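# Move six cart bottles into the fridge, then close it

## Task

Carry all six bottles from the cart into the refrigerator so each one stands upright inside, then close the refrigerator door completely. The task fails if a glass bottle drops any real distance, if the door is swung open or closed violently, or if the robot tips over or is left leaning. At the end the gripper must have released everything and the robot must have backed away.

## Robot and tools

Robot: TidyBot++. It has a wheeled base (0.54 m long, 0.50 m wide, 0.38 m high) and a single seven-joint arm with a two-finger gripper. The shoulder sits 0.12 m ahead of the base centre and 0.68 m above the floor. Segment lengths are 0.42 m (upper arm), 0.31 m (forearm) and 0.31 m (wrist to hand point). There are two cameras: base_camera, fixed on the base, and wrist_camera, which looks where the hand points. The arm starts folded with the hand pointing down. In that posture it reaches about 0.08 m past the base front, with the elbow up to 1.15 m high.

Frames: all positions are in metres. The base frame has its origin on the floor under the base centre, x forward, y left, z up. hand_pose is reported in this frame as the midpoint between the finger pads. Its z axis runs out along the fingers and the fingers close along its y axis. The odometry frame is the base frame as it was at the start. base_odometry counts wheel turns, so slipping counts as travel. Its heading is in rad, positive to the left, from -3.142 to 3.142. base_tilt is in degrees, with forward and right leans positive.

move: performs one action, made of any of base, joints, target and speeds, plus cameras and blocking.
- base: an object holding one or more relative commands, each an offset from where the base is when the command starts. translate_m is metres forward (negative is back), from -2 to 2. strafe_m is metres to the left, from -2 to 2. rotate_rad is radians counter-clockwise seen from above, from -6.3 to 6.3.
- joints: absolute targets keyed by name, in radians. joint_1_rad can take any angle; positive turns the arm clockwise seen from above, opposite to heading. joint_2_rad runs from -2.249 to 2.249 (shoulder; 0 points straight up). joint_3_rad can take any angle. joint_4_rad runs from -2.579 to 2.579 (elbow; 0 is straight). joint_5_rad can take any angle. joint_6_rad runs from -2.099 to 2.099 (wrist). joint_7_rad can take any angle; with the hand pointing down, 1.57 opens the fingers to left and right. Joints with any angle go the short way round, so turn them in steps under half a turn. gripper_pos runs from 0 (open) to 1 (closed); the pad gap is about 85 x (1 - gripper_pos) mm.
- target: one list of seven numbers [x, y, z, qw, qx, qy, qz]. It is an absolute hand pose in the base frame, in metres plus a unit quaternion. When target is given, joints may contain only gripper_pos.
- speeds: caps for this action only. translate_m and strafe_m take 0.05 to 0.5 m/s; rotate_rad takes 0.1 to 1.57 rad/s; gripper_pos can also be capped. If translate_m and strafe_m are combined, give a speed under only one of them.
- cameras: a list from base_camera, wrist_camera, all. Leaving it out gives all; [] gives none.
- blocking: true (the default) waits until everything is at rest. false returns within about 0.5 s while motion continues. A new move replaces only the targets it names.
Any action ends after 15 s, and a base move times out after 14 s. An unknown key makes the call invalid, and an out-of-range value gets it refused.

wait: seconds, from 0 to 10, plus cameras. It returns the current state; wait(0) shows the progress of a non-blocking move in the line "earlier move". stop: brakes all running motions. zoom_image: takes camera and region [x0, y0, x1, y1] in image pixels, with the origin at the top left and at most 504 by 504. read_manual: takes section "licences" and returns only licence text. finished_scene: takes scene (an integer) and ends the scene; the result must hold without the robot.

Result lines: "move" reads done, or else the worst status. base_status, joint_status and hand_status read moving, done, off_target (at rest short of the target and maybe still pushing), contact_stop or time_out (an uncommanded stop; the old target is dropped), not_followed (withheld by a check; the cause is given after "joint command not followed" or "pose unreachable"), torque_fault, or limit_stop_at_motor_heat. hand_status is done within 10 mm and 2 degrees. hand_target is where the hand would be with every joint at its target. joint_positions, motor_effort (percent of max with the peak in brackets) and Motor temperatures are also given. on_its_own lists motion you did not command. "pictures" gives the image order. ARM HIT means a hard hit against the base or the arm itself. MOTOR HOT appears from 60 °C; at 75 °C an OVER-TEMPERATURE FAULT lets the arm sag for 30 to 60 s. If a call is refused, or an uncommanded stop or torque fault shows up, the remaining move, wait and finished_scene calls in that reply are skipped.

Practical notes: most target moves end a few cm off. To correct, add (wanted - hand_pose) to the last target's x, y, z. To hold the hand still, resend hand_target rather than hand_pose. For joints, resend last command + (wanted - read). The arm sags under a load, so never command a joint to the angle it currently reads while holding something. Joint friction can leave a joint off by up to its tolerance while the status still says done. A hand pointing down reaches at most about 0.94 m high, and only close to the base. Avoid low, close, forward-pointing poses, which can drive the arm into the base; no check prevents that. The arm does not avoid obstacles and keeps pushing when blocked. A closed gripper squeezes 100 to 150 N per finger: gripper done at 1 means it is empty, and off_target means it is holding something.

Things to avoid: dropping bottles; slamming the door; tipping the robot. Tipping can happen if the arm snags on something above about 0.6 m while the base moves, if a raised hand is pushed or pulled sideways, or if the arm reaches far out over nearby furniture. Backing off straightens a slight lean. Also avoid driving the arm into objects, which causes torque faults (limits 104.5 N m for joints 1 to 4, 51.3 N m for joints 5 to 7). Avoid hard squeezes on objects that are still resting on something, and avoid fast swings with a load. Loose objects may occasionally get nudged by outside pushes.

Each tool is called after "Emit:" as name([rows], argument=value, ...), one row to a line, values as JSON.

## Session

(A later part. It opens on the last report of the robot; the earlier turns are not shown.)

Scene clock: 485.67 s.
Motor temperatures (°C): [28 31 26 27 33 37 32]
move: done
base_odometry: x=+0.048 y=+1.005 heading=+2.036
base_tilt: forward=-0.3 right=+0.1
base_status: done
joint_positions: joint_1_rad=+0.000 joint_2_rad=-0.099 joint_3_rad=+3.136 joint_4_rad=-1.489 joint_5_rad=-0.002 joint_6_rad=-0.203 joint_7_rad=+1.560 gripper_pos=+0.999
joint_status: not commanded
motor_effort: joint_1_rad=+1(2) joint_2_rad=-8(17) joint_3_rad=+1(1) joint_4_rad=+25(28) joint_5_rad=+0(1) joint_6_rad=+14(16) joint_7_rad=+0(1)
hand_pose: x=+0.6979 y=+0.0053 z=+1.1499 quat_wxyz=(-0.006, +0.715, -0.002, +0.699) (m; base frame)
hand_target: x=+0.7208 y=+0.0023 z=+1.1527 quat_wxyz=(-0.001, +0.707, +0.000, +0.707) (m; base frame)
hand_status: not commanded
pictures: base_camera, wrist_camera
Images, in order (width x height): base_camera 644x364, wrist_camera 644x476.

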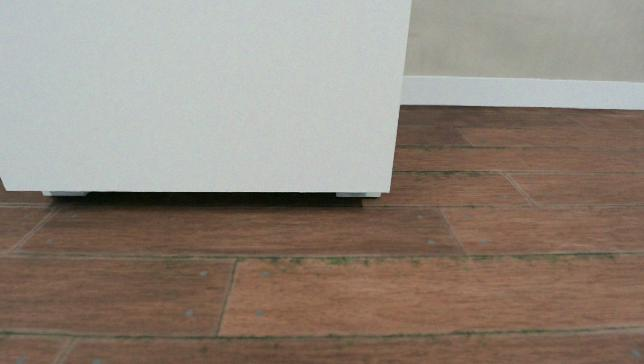

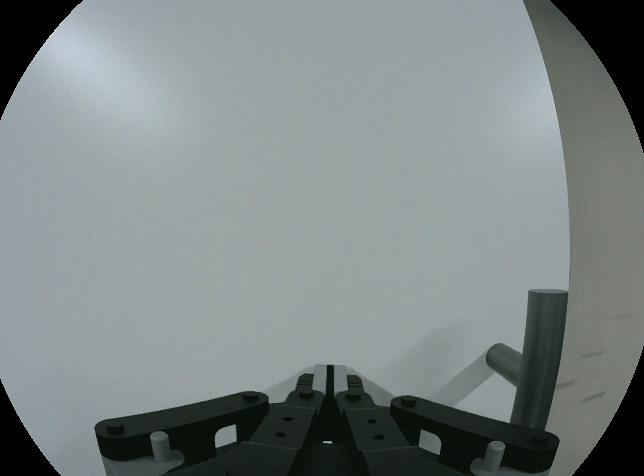

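Emit:
move(base={"translate_m":0.03}, speeds={"translate_m":0.05}, cameras=["wrist_camera"])

Emit:
move(base={"translate_m":-0.25}, speeds={"translate_m":0.15}, cameras=["base_camera","wrist_camera"])

Scene clock: 487.07 s.
Motor temperatures (°C): [28 31 26 27 33 37 32]
move: done
base_odometry: x=+0.035 y=+1.032 heading=+2.036
base_tilt: forward=-0.3 right=+0.1
base_status: done
joint_positions: joint_1_rad=+0.000 joint_2_rad=-0.159 joint_3_rad=+3.136 joint_4_rad=-1.502 joint_5_rad=-0.002 joint_6_rad=-0.203 joint_7_rad=+1.560 gripper_pos=+0.999
joint_status: not commanded
motor_effort: joint_1_rad=+1(2) joint_2_rad=+4(8) joint_3_rad=+2(2) joint_4_rad=+28(31) joint_5_rad=+0(1) joint_6_rad=+19(23) joint_7_rad=+0(1)
hand_pose: x=+0.6695 y=+0.0053 z=+1.1761 quat_wxyz=(-0.006, +0.698, -0.002, +0.716) (m; base frame)
hand_target: x=+0.7208 y=+0.0023 z=+1.1527 quat_wxyz=(-0.001, +0.707, +0.000, +0.707) (m; base frame)
hand_status: not commanded
pictures: wrist_camera
Images, in order (width x height): wrist_camera 644x476.

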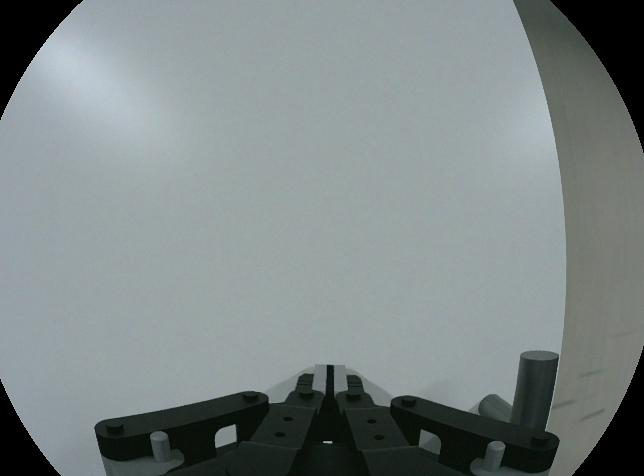

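Scene clock: 489.37 s.
Motor temperatures (°C): [28 31 26 27 33 37 32]
move: done
base_odometry: x=+0.147 y=+0.808 heading=+2.037
base_tilt: forward=-0.3 right=+0.1
base_status: done
joint_positions: joint_1_rad=+0.000 joint_2_rad=-0.054 joint_3_rad=+3.136 joint_4_rad=-1.474 joint_5_rad=-0.002 joint_6_rad=-0.169 joint_7_rad=+1.560 gripper_pos=+0.999
joint_status: not commanded
motor_effort: joint_1_rad=+1(2) joint_2_rad=-16(20) joint_3_rad=+1(2) joint_4_rad=+21(26) joint_5_rad=+0(1) joint_6_rad=+8(18) joint_7_rad=+0(1)
hand_pose: x=+0.7181 y=+0.0054 z=+1.1437 quat_wxyz=(-0.006, +0.713, -0.002, +0.701) (m; base frame)
hand_target: x=+0.7208 y=+0.0023 z=+1.1527 quat_wxyz=(-0.001, +0.707, +0.000, +0.707) (m; base frame)
hand_status: not commanded
pictures: base_camera, wrist_camera
Images, in order (width x height): base_camera 644x364, wrist_camera 644x476.

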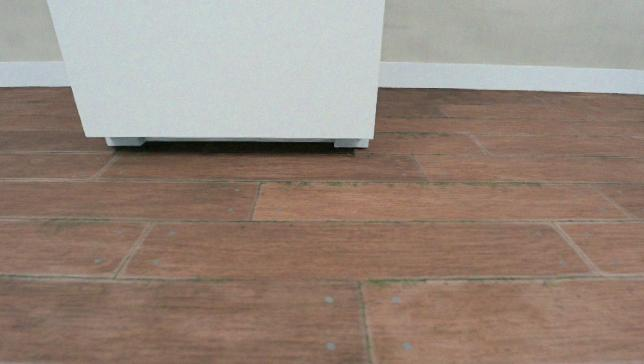

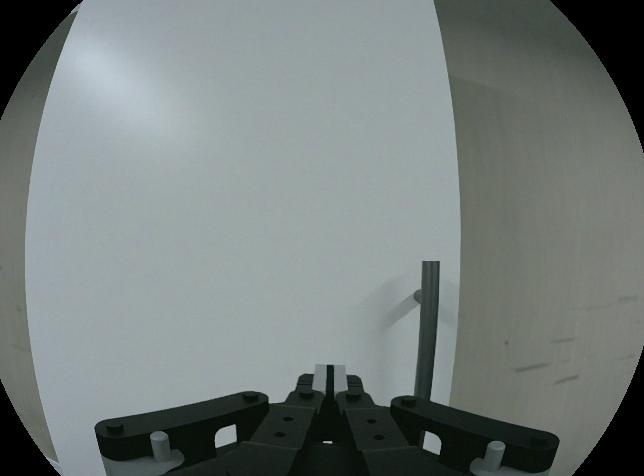

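Emit:
finished_scene(scene=1)

The scene is finished: the task was done.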